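# Four robot arms fold a blanket lengthwise in half

## Task

Fold the entire blanket in half along its length so it becomes two layers: its two long edges must meet with each corner on top of its matching corner, and the folded blanket must end up lying flat on the table. The table is centred at x = 0, y = 0 of the scene frame, with its top at z = 0.72 m.

## Robot and tools

Robots and cameras. Four identical i2rt Big YAM arms, arm1 to arm4, stand around a table. Each has six joints, a five-fingered right hand and a wrist camera. Each foot (base_link) looks along its own +x. The feet sit at these places. arm1: x=+0.883, y=+0.013, z=+0.770, facing roughly -x. arm2: x=+0.036, y=+0.747, z=+0.821, facing roughly -y. arm3: x=-0.887, y=-0.006, z=+0.764, facing roughly +x. arm4: x=+0.010, y=-0.747, z=+0.776, facing roughly +y. The table top is at z=0.72 and the blanket lies on it. The camera names are arm1_cam_wrist, arm2_cam_wrist, arm3_cam_wrist, arm4_cam_wrist, cam_high and cam_room_a (the last two are fixed in the room), plus "all". A hand reaches up to about 1.07 m from its joint-1 axis.

Frames. Everything uses a single scene frame in metres, with its origin on the floor and +z up. The "hand" line gives the hand point. That point lies 0.045 m in front of the palm. Its own +z runs along the straightened fingers, its +y comes out of the palm, and its +x points across the palm away from the thumb. With joints 1, 5 and 6 at 0 and the hand level and forward, the palm is down and the thumb is on the left. With joint 6 near -1.3 the wrist camera is on top and its image is upright. A bracket on the little-finger side of the wrist sticks out and can strike things.

move. The arguments are arm1, arm2, arm3, arm4 and cameras. Each arm takes its own object, and an arm you omit keeps its old command. Inside an arm's object:
- "joints": absolute targets, by name. joint1_rad -2.879..2.879 (turns about the foot, positive counter-clockwise from above). joint2_rad 0..3.141 (shoulder). joint3_rad 0..3.019 (elbow, positive opens). joint4_rad -1.692..1.57 (hand pitch, positive lifts the fingers). joint5_rad -1.57..1.57 (sideways, positive to the arm's right). joint6_rad -2.094..2.094 (roll, positive clockwise seen from behind). The finger keys hand_little, hand_ring, hand_middle, hand_index, hand_thumb_bend and hand_thumb_turn each run -1..1: +1 means straight, or the thumb beside the palm; -1 means curled, or the thumb across in front of the palm. hand_force_limit runs -1..1 and sets the stopping load, from about 0 N up to 10 N (15 N for the thumb). hand_speed runs -0.96..1. At the start these two settings are 0 and -0.8.
- "target": seven numbers [x, y, z, qw, qx, qy, qz]. This is an absolute hand pose in the scene frame, in metres. The hand follows a straight line to it from its current hand_target. If you send "target", "joints" may contain only the hand_ keys.
- "speed": the top speed on that line, 0.002..0.5 m/s, default 0.25. Rotation is capped at twice that value in rad/s. It is only allowed together with "target".
- "min_time_s": 0.1..8 s, the shortest time that arm's joint motions may take.

All motions in one call begin at the same moment. Hand paths finish together and take 0.5..10 s each. A single action never runs past 15 s. At each step the controller keeps the commanded pose within 100 mm and 20 degrees of the measured pose. Hands lag, can overshoot speed, and often stop a centimetre or more off target. Paths do not avoid obstacles or the other arms. An unknown key makes the call invalid. An out-of-range value gets it refused, and a refusal cancels the move, wait and finished_scene calls that follow it in the same reply. A move with no action returns the full state and all images.

wait: seconds 0..10, plus optional cameras. It commands nothing new.
zoom_image: camera, and region [x0, y0, x1, y1] in pixels from the top-left corner, at most 504 by 504. It works only on a camera in the latest images.
show_instructions: shows the reference pages and takes no arguments.
finished_scene: ends the scene for good. The scene number, 1, may be left out.

Reading results. The "move" line lists each arm sent a motion, with "done" or its worst status. The status words are:
- off_target: the joint stopped short and may still be pushing.
- time_out: the joints keep nearby targets and go on pushing. Send the reported positions to relax them.
- not_followed: a safety check blocked the targets. "pose unreachable" means the same thing for a hand target.
- limit_stop_at_motor_heat: resend the target.
An arm listed under "as last shown" was not commanded, so its lines repeat the previous values. on_its_own lists things the robot did unasked, and "held at" gives a target there, not a reading. hand_stopped_by gives six words in this order: little, ring, middle, index, thumb_bend, thumb_turn. Each word is moving, target, force, stalled or fault. The *_load_n values are fingertip loads in N, positive when the finger is pushed open. A lost grip shows up only as a load falling to about 0. Joint velocities and joint torques follow the joint order. Torques 3 and 4 wrap around at ±28 N m. The image order is given by the "pictures" line. MOTOR HOT warns of overheating. An OVER-TEMPERATURE FAULT drops that arm for 30 s or more.

Gripping. A finger motor moves only when its target changes by at least 0.002. It stops at the target, or when its load reaches the force limit, and then locks. To grip gently, close at hand_speed -0.94 or lower. To grip harder, raise the force limit and send a target further closed than the current reading. To release, send a more open value. With the thumb turned in front of the palm, the hand can wrap objects about 0.035 to 0.065 m thick.

Avoid:
- Pressing two robots against each other, or closing one hand on another robot's fingers. This fails the task at once.
- Knocking the blanket or anything else out of the work area.
- Striking the table or other fixed objects hard.
- Drops, or letting go of something while it is moving.
- Overloading fingers.
- Long pushes into the table, or holding an arm stretched out, which heats the motors.
An arm does not stop on contact; it keeps pushing. The clearance check can react too late, and it lets hands and wrist cameras collide.

Each tool is called after "Emit:" as a command line: name --argument value for each argument, lists and objects as JSON in quotes; but a table of rows of numbers goes row by row, as --pt "numbers of a row", without its own name.

Reference images:

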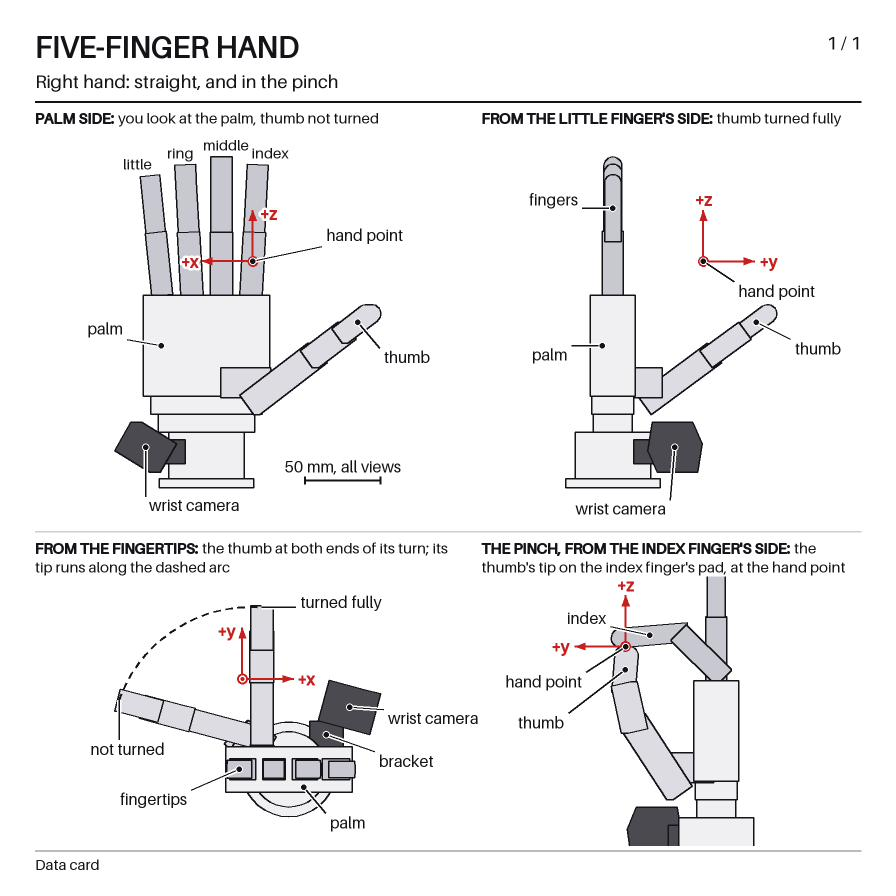

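## Session

Emit:
move

Scene clock: 0.00 s.
Joint torques (N m): no reading
Motor temperatures (°C): arm1=[30 24 25 27 26 26] | arm2=[25 26 25 26 21 24] | arm3=[29 29 28 25 23 26] | arm4=[26 25 24 26 24 26]
Heat: arm1: hottest joint1_rad 30 °C; arm2: hottest joint2_rad 26 °C; arm3: hottest joint1_rad 29 °C; arm4: hottest joint1_rad 26 °C.
Joint velocities: within noise
arm1.joint_positions: joint1_rad=+0.297 joint2_rad=+0.631 joint3_rad=+1.391 joint4_rad=-1.492 joint5_rad=+0.173 joint6_rad=-1.491 hand_little=+1.000 hand_ring=+1.000 hand_middle=+1.000 hand_index=+1.000 hand_thumb_turn=+1.000 hand_thumb_bend=+1.000 hand_force_limit=+0.000 hand_speed=-0.800
arm1.joint_status: not commanded
arm1.hand_stopped_by: target,target,target,target,target,target
arm1.little_load_n: 0.0
arm1.ring_load_n: 0.0
arm1.middle_load_n: 0.0
arm1.index_load_n: 0.0
arm1.thumb_bend_load_n: 0.0
arm1.thumb_turn_load_n: 0.0
arm1.hand: x=+0.6650 y=+0.0444 z=+1.2444 quat_wxyz=(-0.411, -0.045, +0.910, +0.019) (m; scene frame)
arm1.hand_target: x=+0.6656 y=+0.0444 z=+1.2546 quat_wxyz=(-0.422, -0.044, +0.905, +0.016) (m; scene frame)
arm1.hand_status: not commanded
arm2.joint_positions: joint1_rad=+0.156 joint2_rad=+0.624 joint3_rad=+1.341 joint4_rad=-1.620 joint5_rad=-0.214 joint6_rad=-0.808 hand_little=+1.000 hand_ring=+1.000 hand_middle=+1.000 hand_index=+1.000 hand_thumb_turn=+1.000 hand_thumb_bend=+1.000 hand_force_limit=+0.000 hand_speed=-0.800
arm2.joint_status: not commanded
arm2.hand_stopped_by: target,target,target,target,target,target
arm2.little_load_n: 0.0
arm2.ring_load_n: 0.0
arm2.middle_load_n: 0.0
arm2.index_load_n: 0.0
arm2.thumb_bend_load_n: 0.0
arm2.thumb_turn_load_n: 0.0
arm2.hand: x=+0.0775 y=+0.5925 z=+1.2282 quat_wxyz=(+0.019, +0.452, -0.825, +0.339) (m; scene frame)
arm2.hand_target: x=+0.0778 y=+0.5914 z=+1.2376 quat_wxyz=(+0.024, +0.451, -0.821, +0.350) (m; scene frame)
arm2.hand_status: not commanded
arm3.joint_positions: joint1_rad=-0.411 joint2_rad=+0.637 joint3_rad=+1.356 joint4_rad=-1.612 joint5_rad=-0.020 joint6_rad=-1.534 hand_little=+1.000 hand_ring=+1.000 hand_middle=+1.000 hand_index=+1.000 hand_thumb_turn=+1.000 hand_thumb_bend=+1.000 hand_force_limit=+0.000 hand_speed=-0.800
arm3.joint_status: not commanded
arm3.hand_stopped_by: target,target,target,target,target,target
arm3.little_load_n: 0.0
arm3.ring_load_n: 0.0
arm3.middle_load_n: 0.0
arm3.index_load_n: 0.0
arm3.thumb_bend_load_n: 0.0
arm3.thumb_turn_load_n: 0.0
arm3.hand: x=-0.7499 y=-0.1511 z=+1.1933 quat_wxyz=(+0.065, +0.909, -0.254, +0.323) (m; scene frame)
arm3.hand_target: x=-0.7496 y=-0.1514 z=+1.2029 quat_wxyz=(+0.068, +0.905, -0.253, +0.335) (m; scene frame)
arm3.hand_status: not commanded
arm4.joint_positions: joint1_rad=-0.354 joint2_rad=+0.646 joint3_rad=+1.604 joint4_rad=-1.162 joint5_rad=+0.015 joint6_rad=-1.239 hand_little=+1.000 hand_ring=+1.000 hand_middle=+1.000 hand_index=+1.000 hand_thumb_turn=+1.000 hand_thumb_bend=+1.000 hand_force_limit=+0.000 hand_speed=-0.800
arm4.joint_status: not commanded
arm4.hand_stopped_by: target,target,target,target,target,target
arm4.little_load_n: 0.0
arm4.ring_load_n: 0.0
arm4.middle_load_n: 0.0
arm4.index_load_n: 0.0
arm4.thumb_bend_load_n: 0.0
arm4.thumb_turn_load_n: 0.0
arm4.hand: x=+0.1450 y=-0.5525 z=+1.4000 quat_wxyz=(-0.428, +0.709, +0.313, +0.465) (m; scene frame)
arm4.hand_target: x=+0.1437 y=-0.5556 z=+1.4085 quat_wxyz=(-0.433, +0.703, +0.311, +0.471) (m; scene frame)
arm4.hand_status: not commanded
pictures: arm1_cam_wrist, arm2_cam_wrist, arm3_cam_wrist, arm4_cam_wrist, cam_high, cam_room_a
Images, in order (width x height): arm1_cam_wrist 616x616, arm2_cam_wrist 616x616, arm3_cam_wrist 616x616, arm4_cam_wrist 616x616, cam_high 504x504, cam_room_a 504x504.

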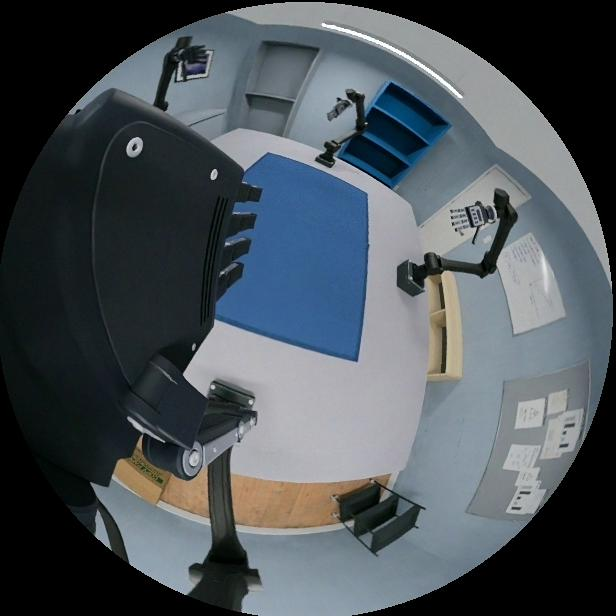

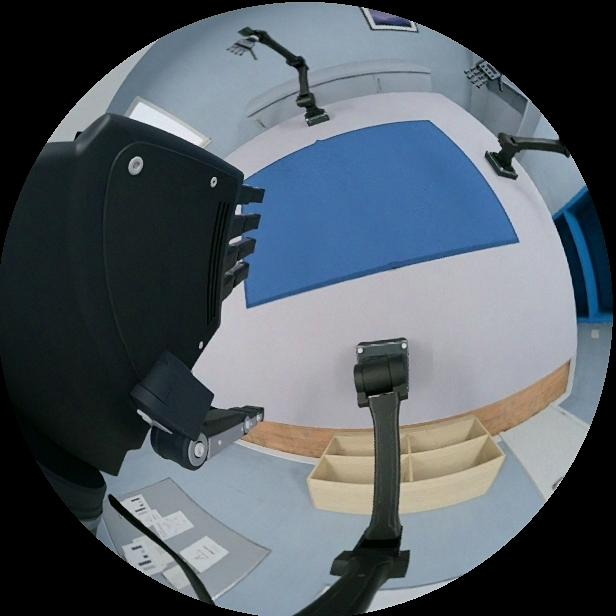

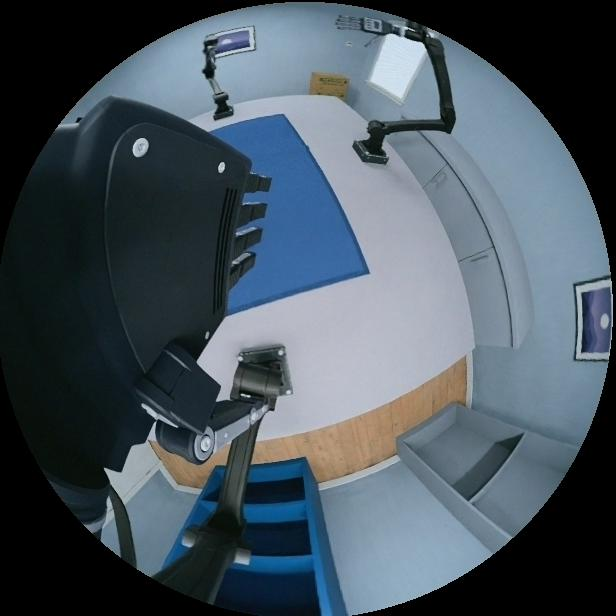

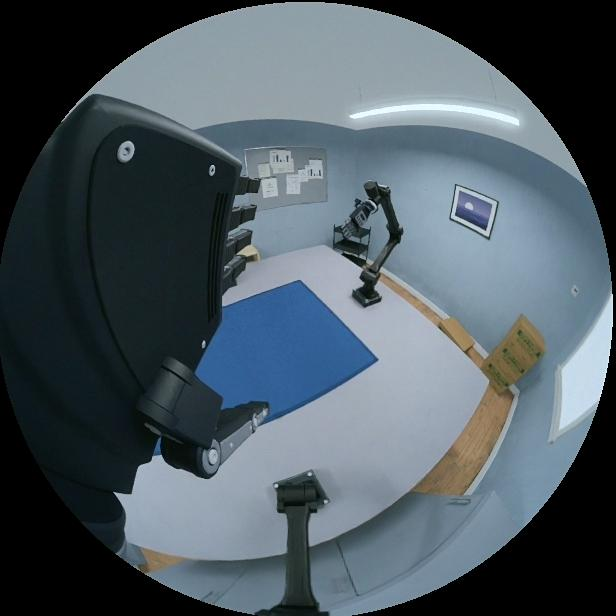

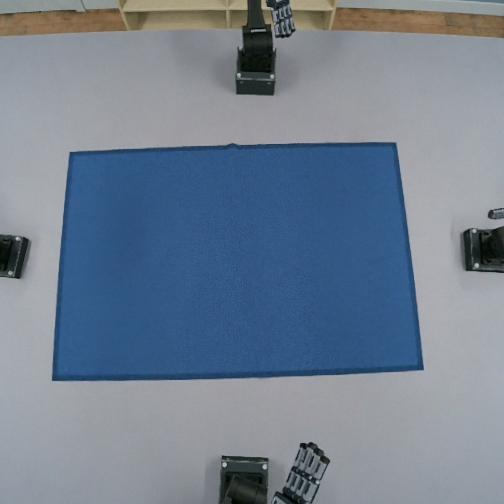

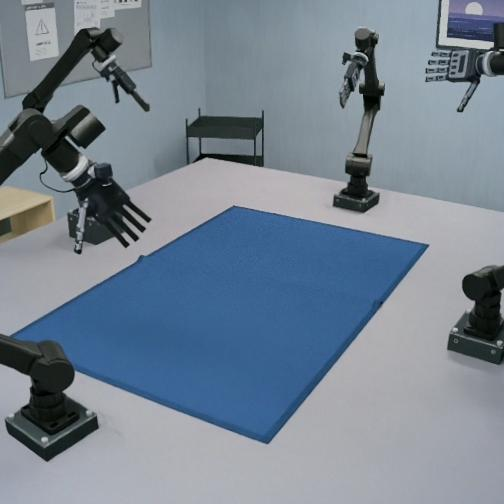

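Emit:
zoom_image --camera "cam_high" --region '[40, 120, 290, 390]'

Emit:
zoom_image --camera "cam_high" --region '[230, 120, 504, 390]'

Emit:
zoom_image --camera "cam_room_a" --region '[200, 240, 504, 460]'

Scaled by 1.867.

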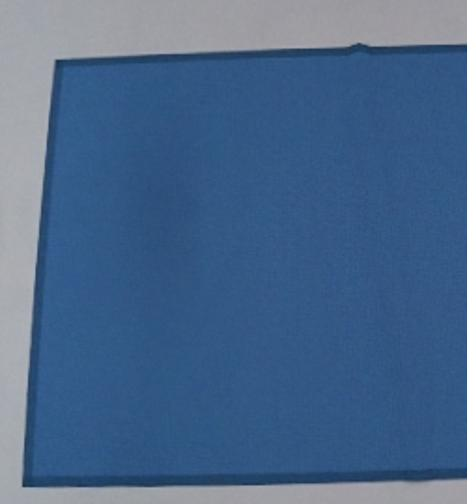

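Scaled by 1.839.

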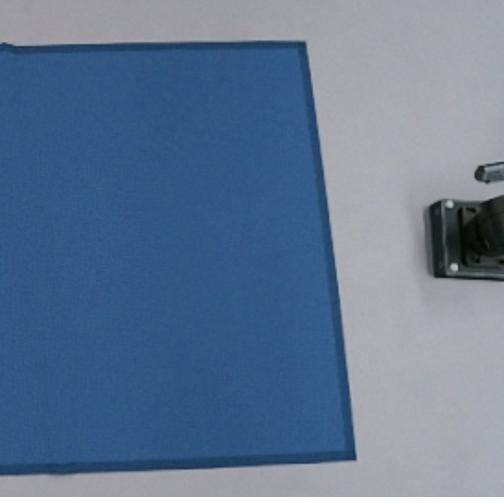

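Scaled by 1.658.

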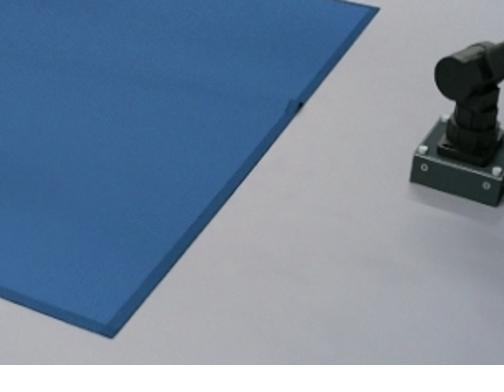

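Emit:
move --arm1 '{"joints": {"joint1_rad": 1.25, "joint2_rad": 1.2, "joint3_rad": 1.0, "joint4_rad": 0.0, "joint5_rad": 1.25, "joint6_rad": 0.0, "hand_thumb_turn": -1.0, "hand_speed": 0.2}, "min_time_s": 3}' --arm3 '{"joints": {"joint1_rad": -1.2, "joint2_rad": 1.2, "joint3_rad": 1.0, "joint4_rad": 0.0, "joint5_rad": -1.25, "joint6_rad": 0.0, "hand_thumb_turn": -1.0, "hand_speed": 0.2}, "min_time_s": 3}' --cameras '["all"]'

Scene clock: 198.93 s.
Joint torques (N m): arm1=[-1.73 -8.12 9.8 2.76 0.17 -0.05] | arm2=[1.9 0.79 9.72 1.87 -0.19 -0.07] | arm3=[0.21 -8 10.06 2.5 -0.32 0.34] | arm4=[-0.73 2.37 8.65 1.96 -0.01 0.01]
Motor temperatures (°C): arm1=[29 24 34 26 25 26] | arm2=[25 26 34 25 21 24] | arm3=[28 29 36 25 23 25] | arm4=[25 25 31 27 23 25]
Heat: arm1: hottest joint3_rad 34 °C; arm2: hottest joint3_rad 34 °C; arm3: hottest joint3_rad 36 °C; arm4: hottest joint3_rad 31 °C.
move: arm1 done; arm3 done
Joint velocities: within noise
arm1.joint_positions: joint1_rad=+1.240 joint2_rad=+1.197 joint3_rad=+0.997 joint4_rad=-0.017 joint5_rad=+1.247 joint6_rad=-0.010 hand_little=+1.000 hand_ring=+1.000 hand_middle=+1.000 hand_index=+1.000 hand_thumb_turn=-1.000 hand_thumb_bend=+1.000 hand_force_limit=+0.000 hand_speed=+0.200
arm1.joint_status: all done
arm1.hand_stopped_by: target,target,target,target,target,target
arm1.little_load_n: 0.0
arm1.ring_load_n: 0.0
arm1.middle_load_n: 0.0
arm1.index_load_n: 0.0
arm1.thumb_bend_load_n: 0.0
arm1.thumb_turn_load_n: 0.0
arm1.hand: x=+0.5452 y=-0.3627 z=+1.0997 quat_wxyz=(-0.547, +0.472, +0.560, -0.405) (m; scene frame)
arm1.hand_target: x=+0.5478 y=-0.3687 z=+1.1028 quat_wxyz=(-0.542, +0.476, +0.554, -0.416) (m; scene frame)
arm1.hand_status: not commanded
arm2, arm4: as last shown
arm3.joint_positions: joint1_rad=-1.196 joint2_rad=+1.194 joint3_rad=+1.003 joint4_rad=-0.019 joint5_rad=-1.247 joint6_rad=-0.012 hand_little=+1.000 hand_ring=+1.000 hand_middle=+1.000 hand_index=+1.000 hand_thumb_turn=-1.000 hand_thumb_bend=+1.000 hand_force_limit=+0.000 hand_speed=+0.200
arm3.joint_status: all done
arm3.hand_stopped_by: target,target,target,target,target,target
arm3.little_load_n: 0.0
arm3.ring_load_n: 0.0
arm3.middle_load_n: 0.0
arm3.index_load_n: 0.0
arm3.thumb_bend_load_n: 0.0
arm3.thumb_turn_load_n: 0.0
arm3.hand: x=-0.5890 y=-0.3548 z=+1.1133 quat_wxyz=(-0.519, +0.451, -0.575, +0.444) (m; scene frame)
arm3.hand_target: x=-0.5898 y=-0.3573 z=+1.1117 quat_wxyz=(-0.520, +0.449, -0.575, +0.445) (m; scene frame)
arm3.hand_status: not commanded
pictures: arm1_cam_wrist, arm2_cam_wrist, arm3_cam_wrist, arm4_cam_wrist, cam_high, cam_room_a
Images, in order (width x height): arm1_cam_wrist 616x616, arm2_cam_wrist 616x616, arm3_cam_wrist 616x616, arm4_cam_wrist 616x616, cam_high 504x504, cam_room_a 504x504.

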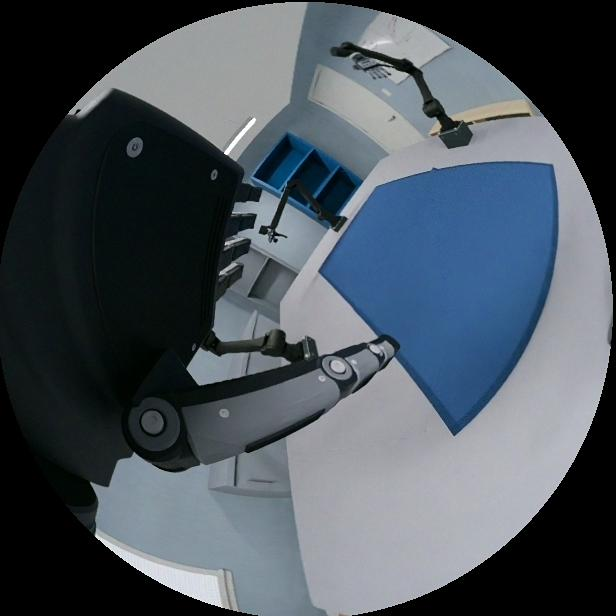

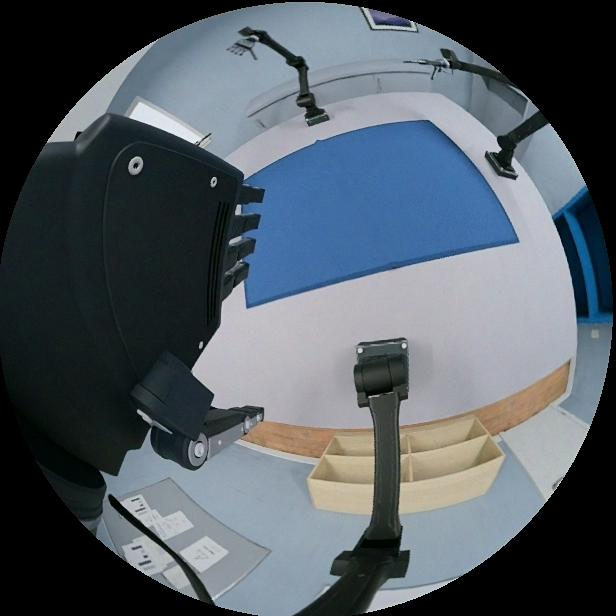

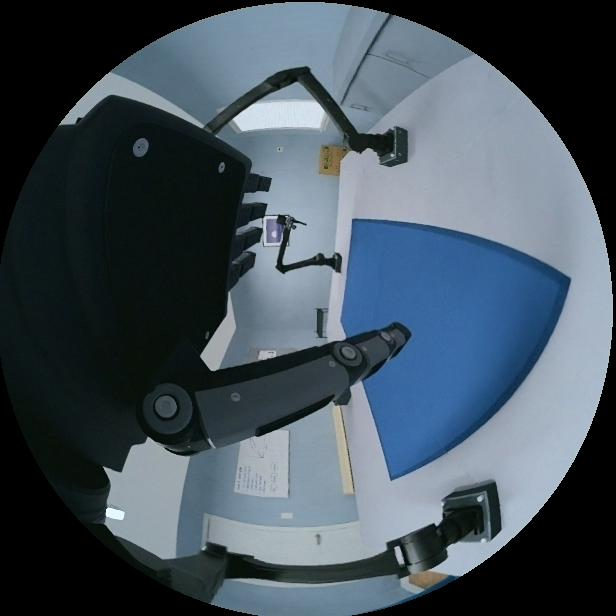

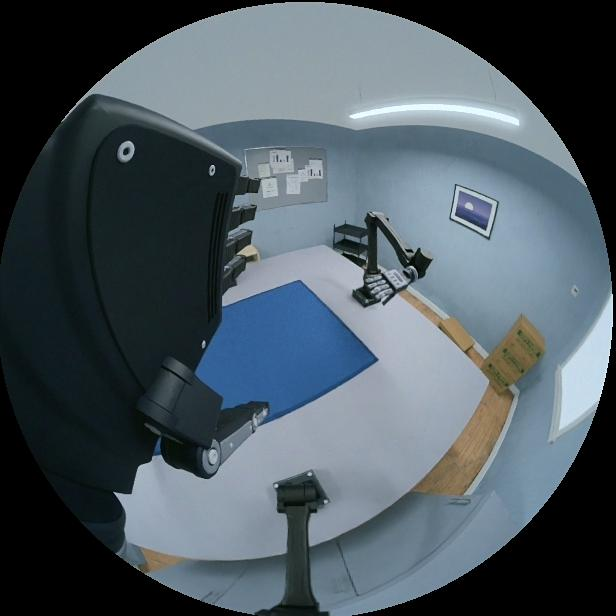

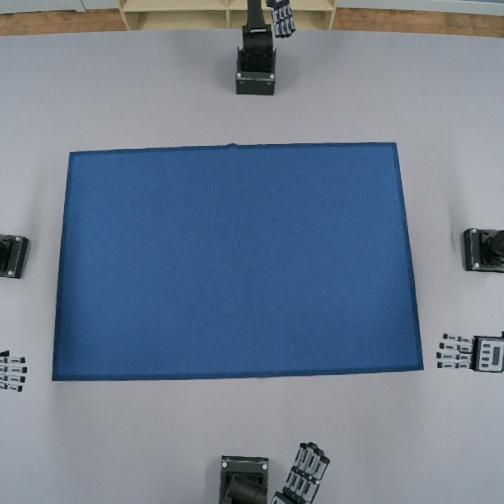

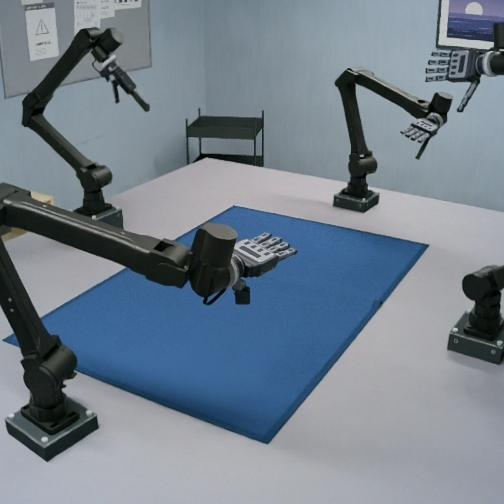

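Emit:
move --arm1 '{"target": [0.59, -0.375, 0.84, 0.380, -0.596, -0.596, 0.380], "speed": 0.2}' --arm3 '{"target": [-0.632, -0.405, 0.84, 0.380, -0.596, 0.596, -0.380], "speed": 0.2}' --cameras '["arm1_cam_wrist", "arm3_cam_wrist", "cam_high", "cam_room_a"]'

Scene clock: 207.00 s.
Joint torques (N m): arm1=[-2.37 -9.41 7.82 2.36 0.35 -0.02] | arm2=[1.38 0.91 9.7 1.8 -0.22 -0.03] | arm3=[-0.03 -11.58 8.77 0.51 -0.74 0.12] | arm4=[-0.85 2.37 8.59 1.98 -0.03 0.04]
Motor temperatures (°C): arm1=[29 24 35 26 25 26] | arm2=[25 26 34 25 21 24] | arm3=[28 29 36 25 23 25] | arm4=[25 25 31 27 23 25]
Heat: arm1: hottest joint3_rad 35 °C; arm2: hottest joint3_rad 34 °C; arm3: hottest joint3_rad 36 °C; arm4: hottest joint3_rad 31 °C.
move: arm1 done; arm3 done
Joint velocities: within noise
arm1.joint_positions: joint1_rad=+1.240 joint2_rad=+1.441 joint3_rad=+0.743 joint4_rad=-0.207 joint5_rad=+1.003 joint6_rad=+0.809 hand_little=+1.000 hand_ring=+1.000 hand_middle=+1.000 hand_index=+1.000 hand_thumb_turn=-1.000 hand_thumb_bend=+1.000 hand_force_limit=+0.000 hand_speed=+0.200
arm1.joint_status: not commanded
arm1.hand_stopped_by: target,target,target,target,target,target
arm1.little_load_n: 0.0
arm1.ring_load_n: 0.0
arm1.middle_load_n: 0.0
arm1.index_load_n: -0.5
arm1.thumb_bend_load_n: 0.0
arm1.thumb_turn_load_n: 0.5
arm1.hand: x=+0.5914 y=-0.3688 z=+0.8366 quat_wxyz=(-0.386, +0.592, +0.603, -0.371) (m; scene frame)
arm1.hand_target: x=+0.5901 y=-0.3749 z=+0.8401 quat_wxyz=(-0.380, +0.596, +0.596, -0.380) (m; scene frame)
arm1.hand_status: done (0.007 m and 1.6 deg from the pose sent, 0.264 m and 24.4 deg at the start)
arm2, arm4: as last shown
arm2.thumb_turn_load_n: -0.5
arm3.joint_positions: joint1_rad=-1.221 joint2_rad=+1.585 joint3_rad=+0.952 joint4_rad=-0.447 joint5_rad=-1.077 joint6_rad=-1.033 hand_little=+1.000 hand_ring=+1.000 hand_middle=+1.000 hand_index=+1.000 hand_thumb_turn=-1.000 hand_thumb_bend=+1.000 hand_force_limit=+0.000 hand_speed=+0.200
arm3.joint_status: not commanded
arm3.hand_stopped_by: target,target,target,target,target,target
arm3.little_load_n: 0.0
arm3.ring_load_n: 0.0
arm3.middle_load_n: 0.0
arm3.index_load_n: 0.0
arm3.thumb_bend_load_n: 0.0
arm3.thumb_turn_load_n: 0.0
arm3.hand: x=-0.6286 y=-0.4012 z=+0.8404 quat_wxyz=(-0.382, +0.596, -0.595, +0.380) (m; scene frame)
arm3.hand_target: x=-0.6319 y=-0.4049 z=+0.8400 quat_wxyz=(-0.380, +0.596, -0.596, +0.380) (m; scene frame)
arm3.hand_status: done (0.005 m and 0.3 deg from the pose sent, 0.281 m and 24.2 deg at the start)
pictures: arm1_cam_wrist, arm3_cam_wrist, cam_high, cam_room_a
Images, in order (width x height): arm1_cam_wrist 616x616, arm3_cam_wrist 616x616, cam_high 504x504, cam_room_a 504x504.

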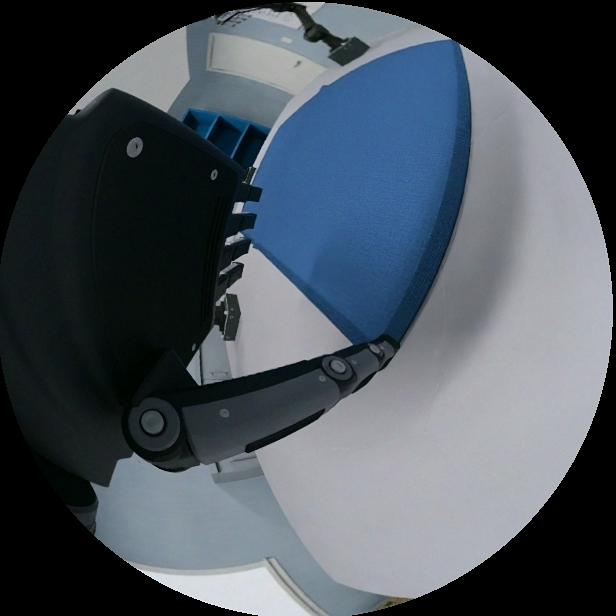

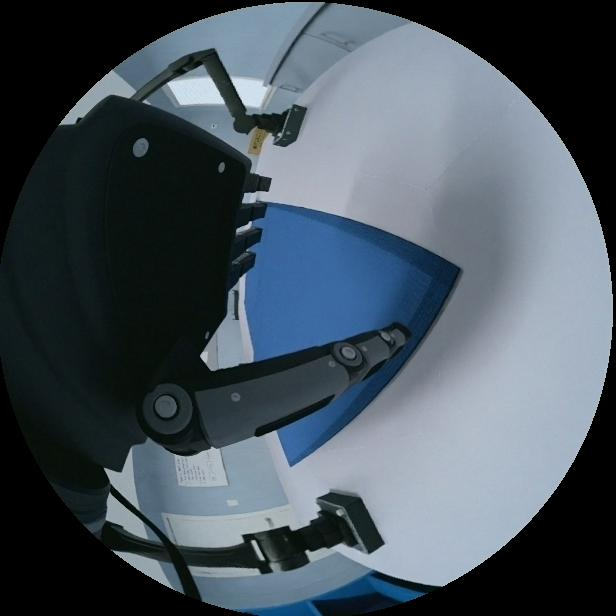

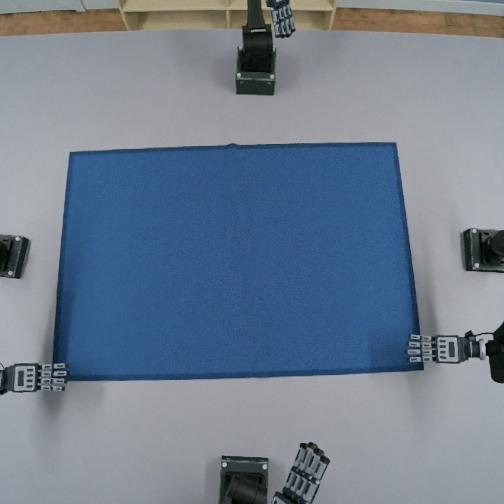

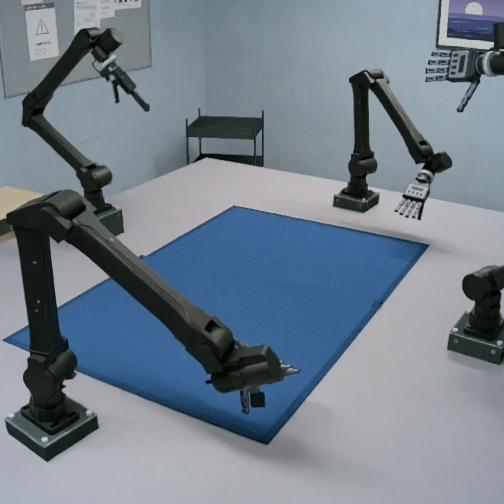

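Emit:
zoom_image --camera "cam_high" --region '[370, 310, 490, 400]'

Emit:
zoom_image --camera "cam_high" --region '[0, 330, 120, 420]'

Emit:
zoom_image --camera "arm1_cam_wrist" --region '[260, 200, 500, 420]'

Emit:
zoom_image --camera "arm3_cam_wrist" --region '[240, 180, 500, 480]'

Scaled by 4.200.

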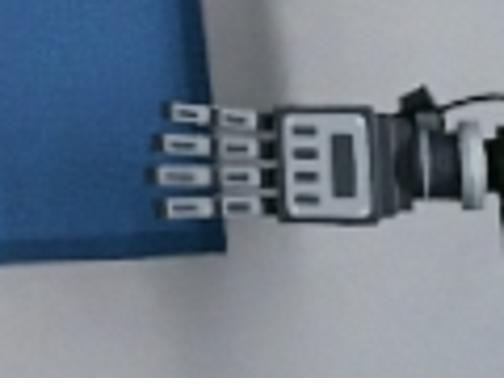

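Scaled by 4.200.

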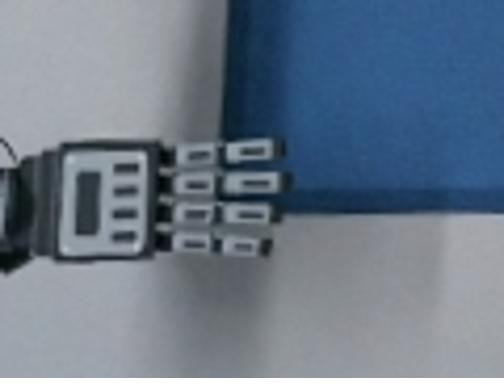

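Scaled by 2.100 from the camera's 616x616 image, which has a finer 880x880 frame.

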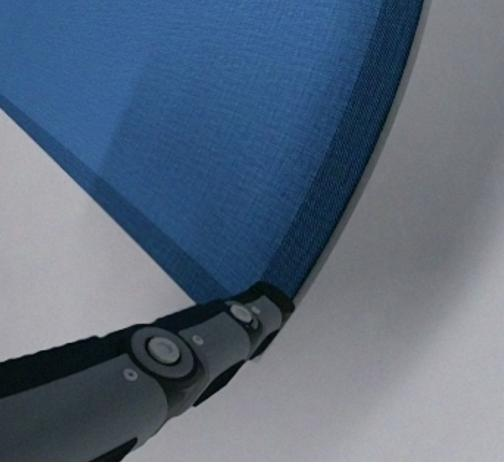

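Scaled by 1.680 from the camera's 616x616 image, which has a finer 880x880 frame.

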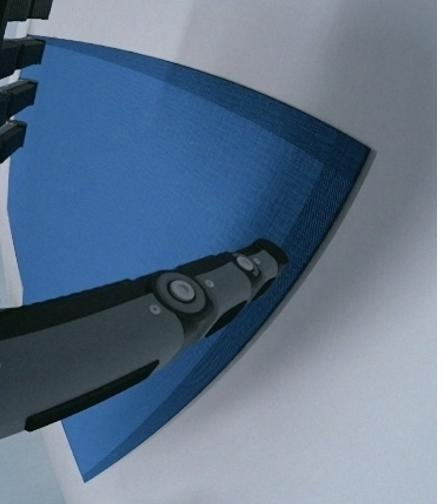

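Emit:
move --arm1 '{"target": [0.585, -0.392, 0.76, 0.4305, -0.561, -0.561, 0.4305], "speed": 0.15, "joints": {"hand_index": 0.15, "hand_thumb_bend": 0.35}}' --arm3 '{"target": [-0.629, -0.437, 0.76, 0.4305, -0.561, 0.561, -0.4305], "speed": 0.15, "joints": {"hand_index": 0.15, "hand_thumb_bend": 0.35}}' --cameras '["arm1_cam_wrist", "arm3_cam_wrist", "cam_high", "cam_room_a"]'

Scene clock: 255.27 s.
Joint torques (N m): arm1=[-1.38 -11.28 4.83 2.55 0.46 -0.19] | arm2=[1.38 0.85 9.76 1.84 -0.21 -0.04] | arm3=[-0.21 -13.86 5.9 1.8 -0.9 0.32] | arm4=[-0.79 2.32 8.62 1.92 -0.03 0.01]
Motor temperatures (°C): arm1=[29 25 33 26 25 25] | arm2=[25 26 35 25 21 24] | arm3=[28 30 34 24 24 25] | arm4=[25 25 31 27 23 25]
Heat: arm1: hottest joint3_rad 33 °C; arm2: hottest joint3_rad 35 °C; arm3: hottest joint3_rad 34 °C; arm4: hottest joint3_rad 31 °C.
move: arm1 done; arm3 done
Joint velocities: within noise
arm1.joint_positions: joint1_rad=+1.282 joint2_rad=+1.755 joint3_rad=+0.670 joint4_rad=+0.383 joint5_rad=+1.155 joint6_rad=+0.671 hand_little=+1.000 hand_ring=+1.000 hand_middle=+1.000 hand_index=+0.150 hand_thumb_turn=-1.000 hand_thumb_bend=+0.350 hand_force_limit=+0.000 hand_speed=+0.200
arm1.joint_status: all done
arm1.hand_stopped_by: target,target,target,target,target,target
arm1.little_load_n: 0.0
arm1.ring_load_n: 0.0
arm1.middle_load_n: 0.0
arm1.index_load_n: 0.0
arm1.thumb_bend_load_n: 0.0
arm1.thumb_turn_load_n: 0.0
arm1.hand: x=+0.5799 y=-0.3865 z=+0.7583 quat_wxyz=(-0.433, +0.566, +0.559, -0.424) (m; scene frame)
arm1.hand_target: x=+0.5850 y=-0.3918 z=+0.7599 quat_wxyz=(-0.431, +0.561, +0.561, -0.430) (m; scene frame)
arm1.hand_status: done (0.008 m and 1.0 deg from the pose sent, 0.080 m and 10.4 deg at the start)
arm2, arm4: as last shown
arm2.thumb_turn_load_n: 0.0
arm3.joint_positions: joint1_rad=-1.274 joint2_rad=+1.858 joint3_rad=+0.944 joint4_rad=-0.054 joint5_rad=-1.248 joint6_rad=-0.955 hand_little=+1.000 hand_ring=+1.000 hand_middle=+1.000 hand_index=+0.150 hand_thumb_turn=-1.000 hand_thumb_bend=+0.350 hand_force_limit=+0.000 hand_speed=+0.200
arm3.joint_status: all done
arm3.hand_stopped_by: target,target,target,target,target,target
arm3.little_load_n: 0.0
arm3.ring_load_n: 0.0
arm3.middle_load_n: 0.0
arm3.index_load_n: 0.0
arm3.thumb_bend_load_n: 0.0
arm3.thumb_turn_load_n: 0.0
arm3.hand: x=-0.6253 y=-0.4348 z=+0.7605 quat_wxyz=(-0.432, +0.565, -0.558, +0.427) (m; scene frame)
arm3.hand_target: x=-0.6291 y=-0.4369 z=+0.7599 quat_wxyz=(-0.430, +0.561, -0.561, +0.430) (m; scene frame)
arm3.hand_status: done (0.004 m and 0.7 deg from the pose sent, 0.088 m and 9.8 deg at the start)
pictures: arm1_cam_wrist, arm3_cam_wrist, cam_high, cam_room_a
Images, in order (width x height): arm1_cam_wrist 616x616, arm3_cam_wrist 616x616, cam_high 504x504, cam_room_a 504x504.

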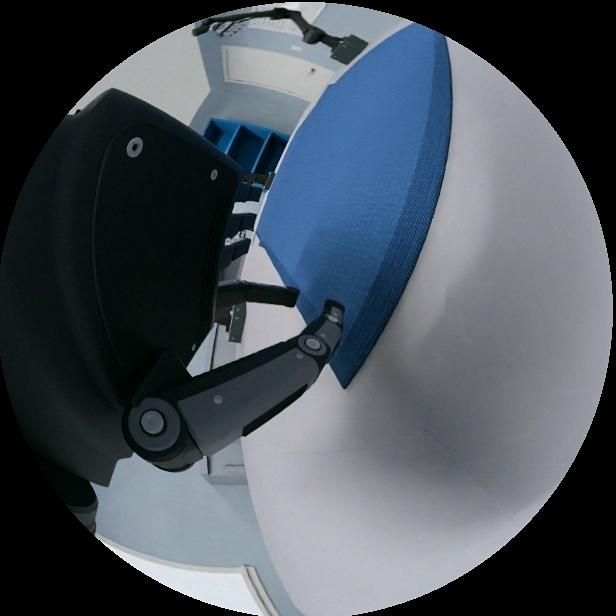

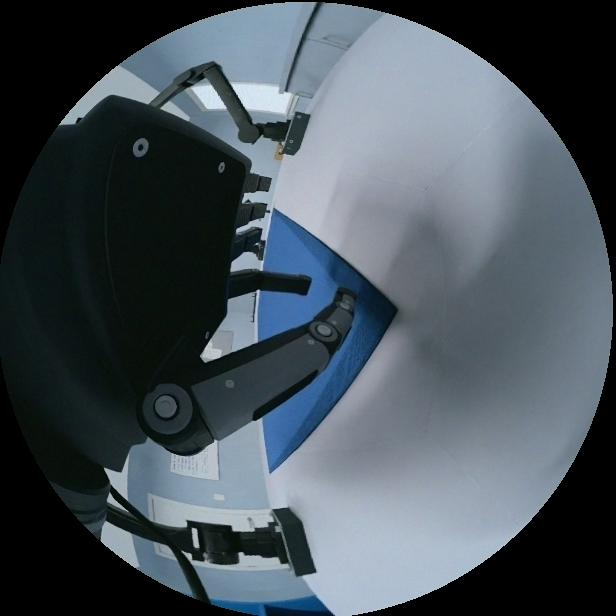

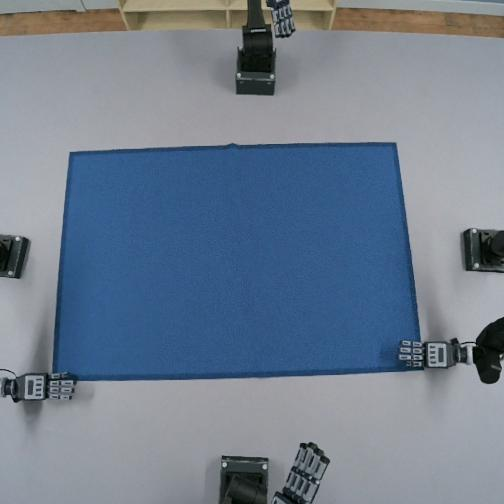

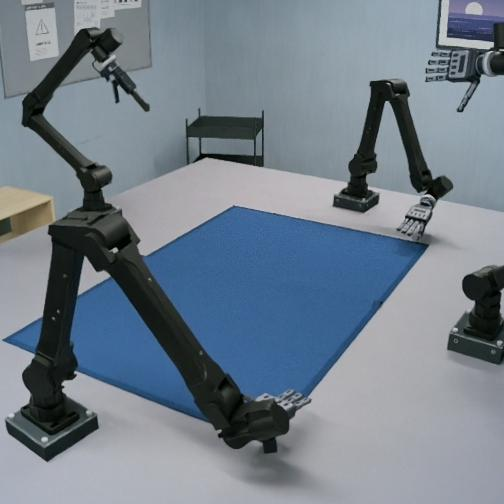

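Emit:
zoom_image --camera "arm1_cam_wrist" --region '[230, 260, 420, 430]'

Emit:
zoom_image --camera "arm3_cam_wrist" --region '[230, 230, 430, 430]'

Emit:
zoom_image --camera "cam_high" --region '[380, 320, 480, 400]'

Emit:
zoom_image --camera "cam_high" --region '[10, 340, 110, 420]'

Scaled by 2.653 from the camera's 616x616 image, which has a finer 880x880 frame.

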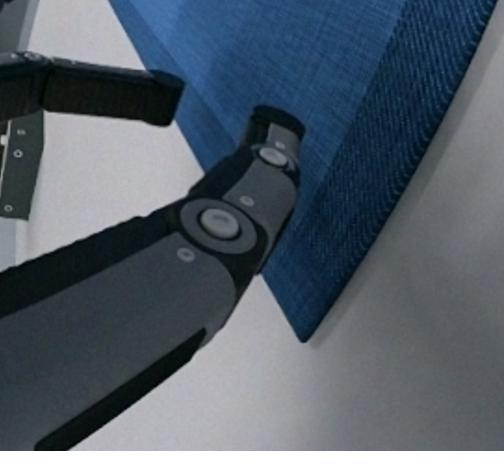

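Scaled by 2.520 from the camera's 616x616 image, which has a finer 880x880 frame.

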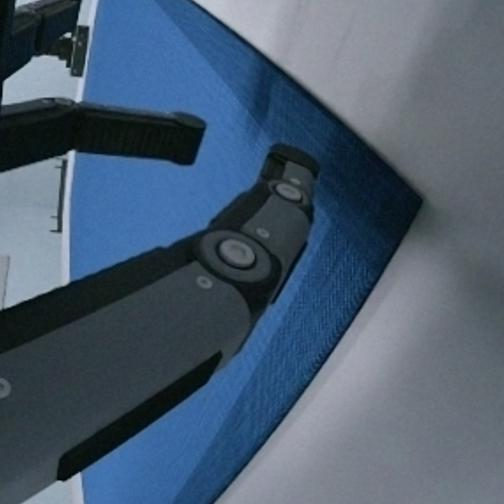

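Scaled by 5.040.

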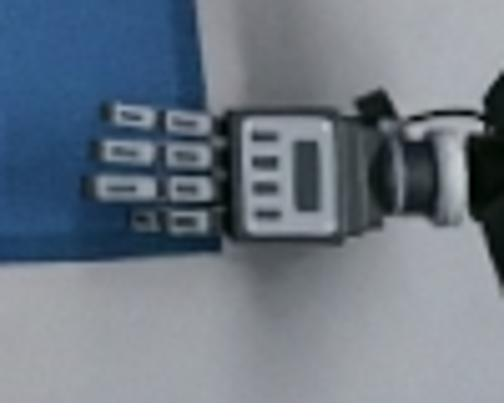

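Scaled by 5.040.

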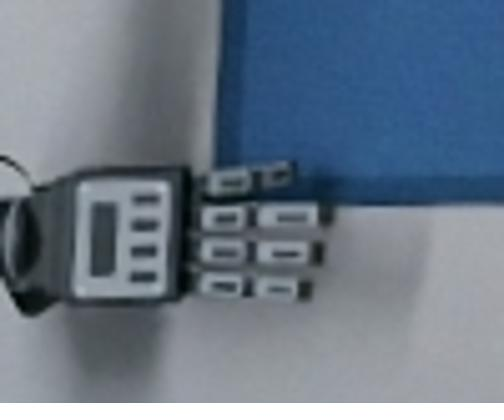

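Emit:
move --arm1 '{"target": [0.590, -0.397, 0.733, 0.4305, -0.561, -0.561, 0.4305], "speed": 0.08}' --arm3 '{"target": [-0.633, -0.439, 0.733, 0.4305, -0.561, 0.561, -0.4305], "speed": 0.08}' --cameras '["arm1_cam_wrist", "arm3_cam_wrist"]'

Emit:
zoom_image --camera "arm1_cam_wrist" --region '[230, 260, 420, 430]'

Emit:
zoom_image --camera "arm3_cam_wrist" --region '[230, 230, 430, 430]'

Scene clock: 269.90 s.
Joint torques (N m): arm1=[-1.08 -9.11 5.23 2.17 0 0.01] | arm2=[1.26 0.79 9.69 1.85 -0.19 -0.02] | arm3=[-0.21 -11.93 5.85 1.76 -0.33 0.08] | arm4=[-0.97 2.37 8.65 1.91 -0.02 0.02]
Motor temperatures (°C): arm1=[29 26 32 26 25 25] | arm2=[25 26 35 25 21 24] | arm3=[28 30 33 24 24 25] | arm4=[25 25 31 27 23 25]
Heat: arm1: hottest joint3_rad 32 °C; arm2: hottest joint3_rad 35 °C; arm3: hottest joint3_rad 33 °C; arm4: hottest joint3_rad 31 °C.
move: arm1 off_target; arm3 off_target
Joint velocities: within noise
arm1.joint_positions: joint1_rad=+1.294 joint2_rad=+1.811 joint3_rad=+0.670 joint4_rad=+0.442 joint5_rad=+1.180 joint6_rad=+0.677 hand_little=+1.000 hand_ring=+1.000 hand_middle=+1.000 hand_index=+0.150 hand_thumb_turn=-1.000 hand_thumb_bend=+0.349 hand_force_limit=+0.000 hand_speed=+0.200
arm1.joint_status: not commanded
arm1.hand_stopped_by: target,target,target,target,target,target
arm1.little_load_n: 0.0
arm1.ring_load_n: 0.0
arm1.middle_load_n: 0.0
arm1.index_load_n: 0.0
arm1.thumb_bend_load_n: -3.0
arm1.thumb_turn_load_n: -1.5
arm1.hand: x=+0.5824 y=-0.3878 z=+0.7438 quat_wxyz=(-0.438, +0.565, +0.552, -0.428) (m; scene frame)
arm1.hand_target: x=+0.5902 y=-0.3964 z=+0.7333 quat_wxyz=(-0.430, +0.561, +0.561, -0.430) (m; scene frame)
arm1.hand_status: off_target (0.016 m and 1.5 deg from the pose sent, 0.029 m and 1.0 deg at the start)
arm2, arm4: as last shown
arm2.index_load_n: -0.5
arm3.joint_positions: joint1_rad=-1.283 joint2_rad=+1.897 joint3_rad=+0.944 joint4_rad=-0.013 joint5_rad=-1.267 joint6_rad=-0.955 hand_little=+1.000 hand_ring=+1.000 hand_middle=+1.000 hand_index=+0.150 hand_thumb_turn=-1.000 hand_thumb_bend=+0.349 hand_force_limit=+0.000 hand_speed=+0.200
arm3.joint_status: not commanded
arm3.hand_stopped_by: target,target,target,target,target,target
arm3.little_load_n: 0.0
arm3.ring_load_n: -0.5
arm3.middle_load_n: 0.0
arm3.index_load_n: 0.0
arm3.thumb_bend_load_n: -2.5
arm3.thumb_turn_load_n: 0.0
arm3.hand: x=-0.6276 y=-0.4366 z=+0.7472 quat_wxyz=(-0.436, +0.562, -0.555, +0.431) (m; scene frame)
arm3.hand_target: x=-0.6331 y=-0.4386 z=+0.7334 quat_wxyz=(-0.431, +0.561, -0.561, +0.430) (m; scene frame)
arm3.hand_status: off_target (0.015 m and 1.0 deg from the pose sent, 0.029 m and 0.7 deg at the start)
pictures: arm1_cam_wrist, arm3_cam_wrist
Images, in order (width x height): arm1_cam_wrist 616x616, arm3_cam_wrist 616x616.

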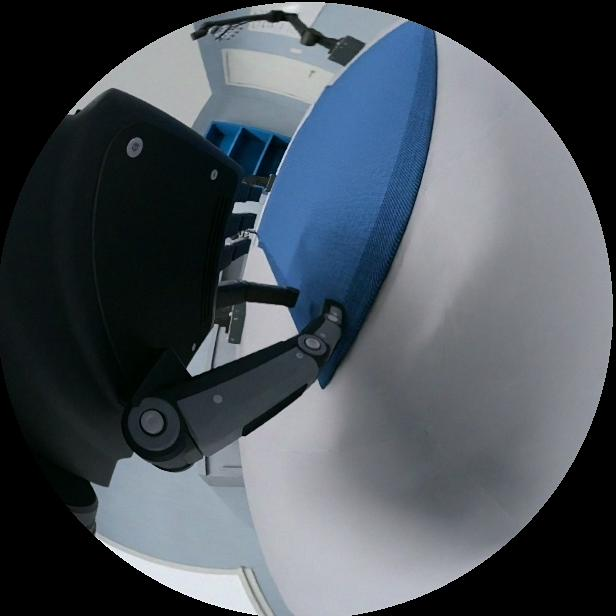

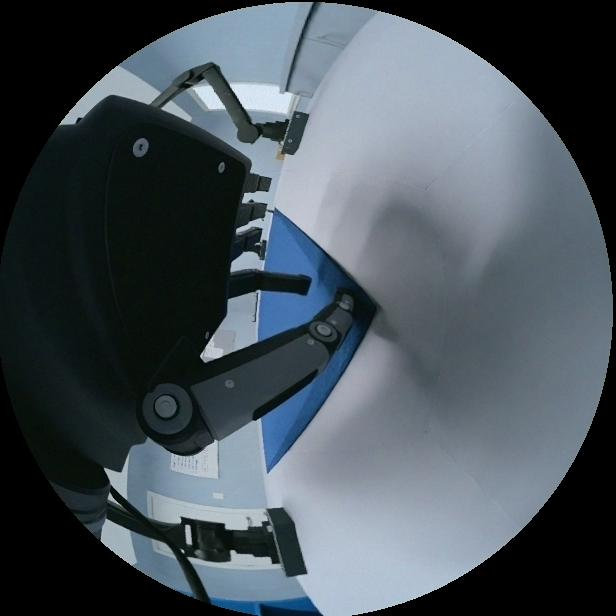

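Scaled by 2.653 from the camera's 616x616 image, which has a finer 880x880 frame.

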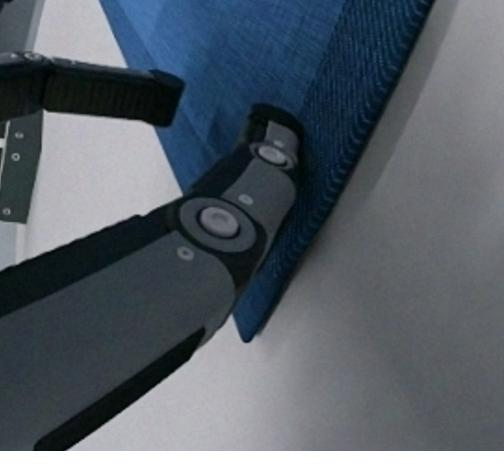

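Scaled by 2.520 from the camera's 616x616 image, which has a finer 880x880 frame.

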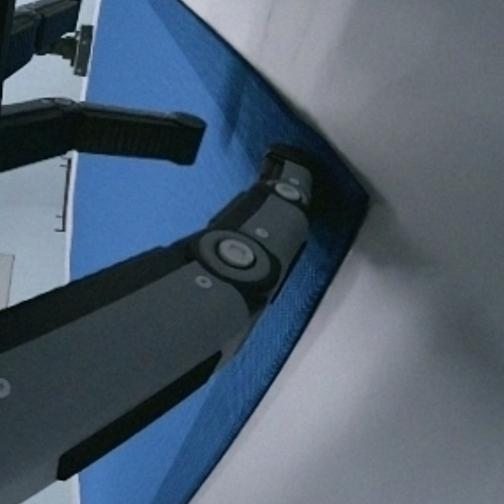

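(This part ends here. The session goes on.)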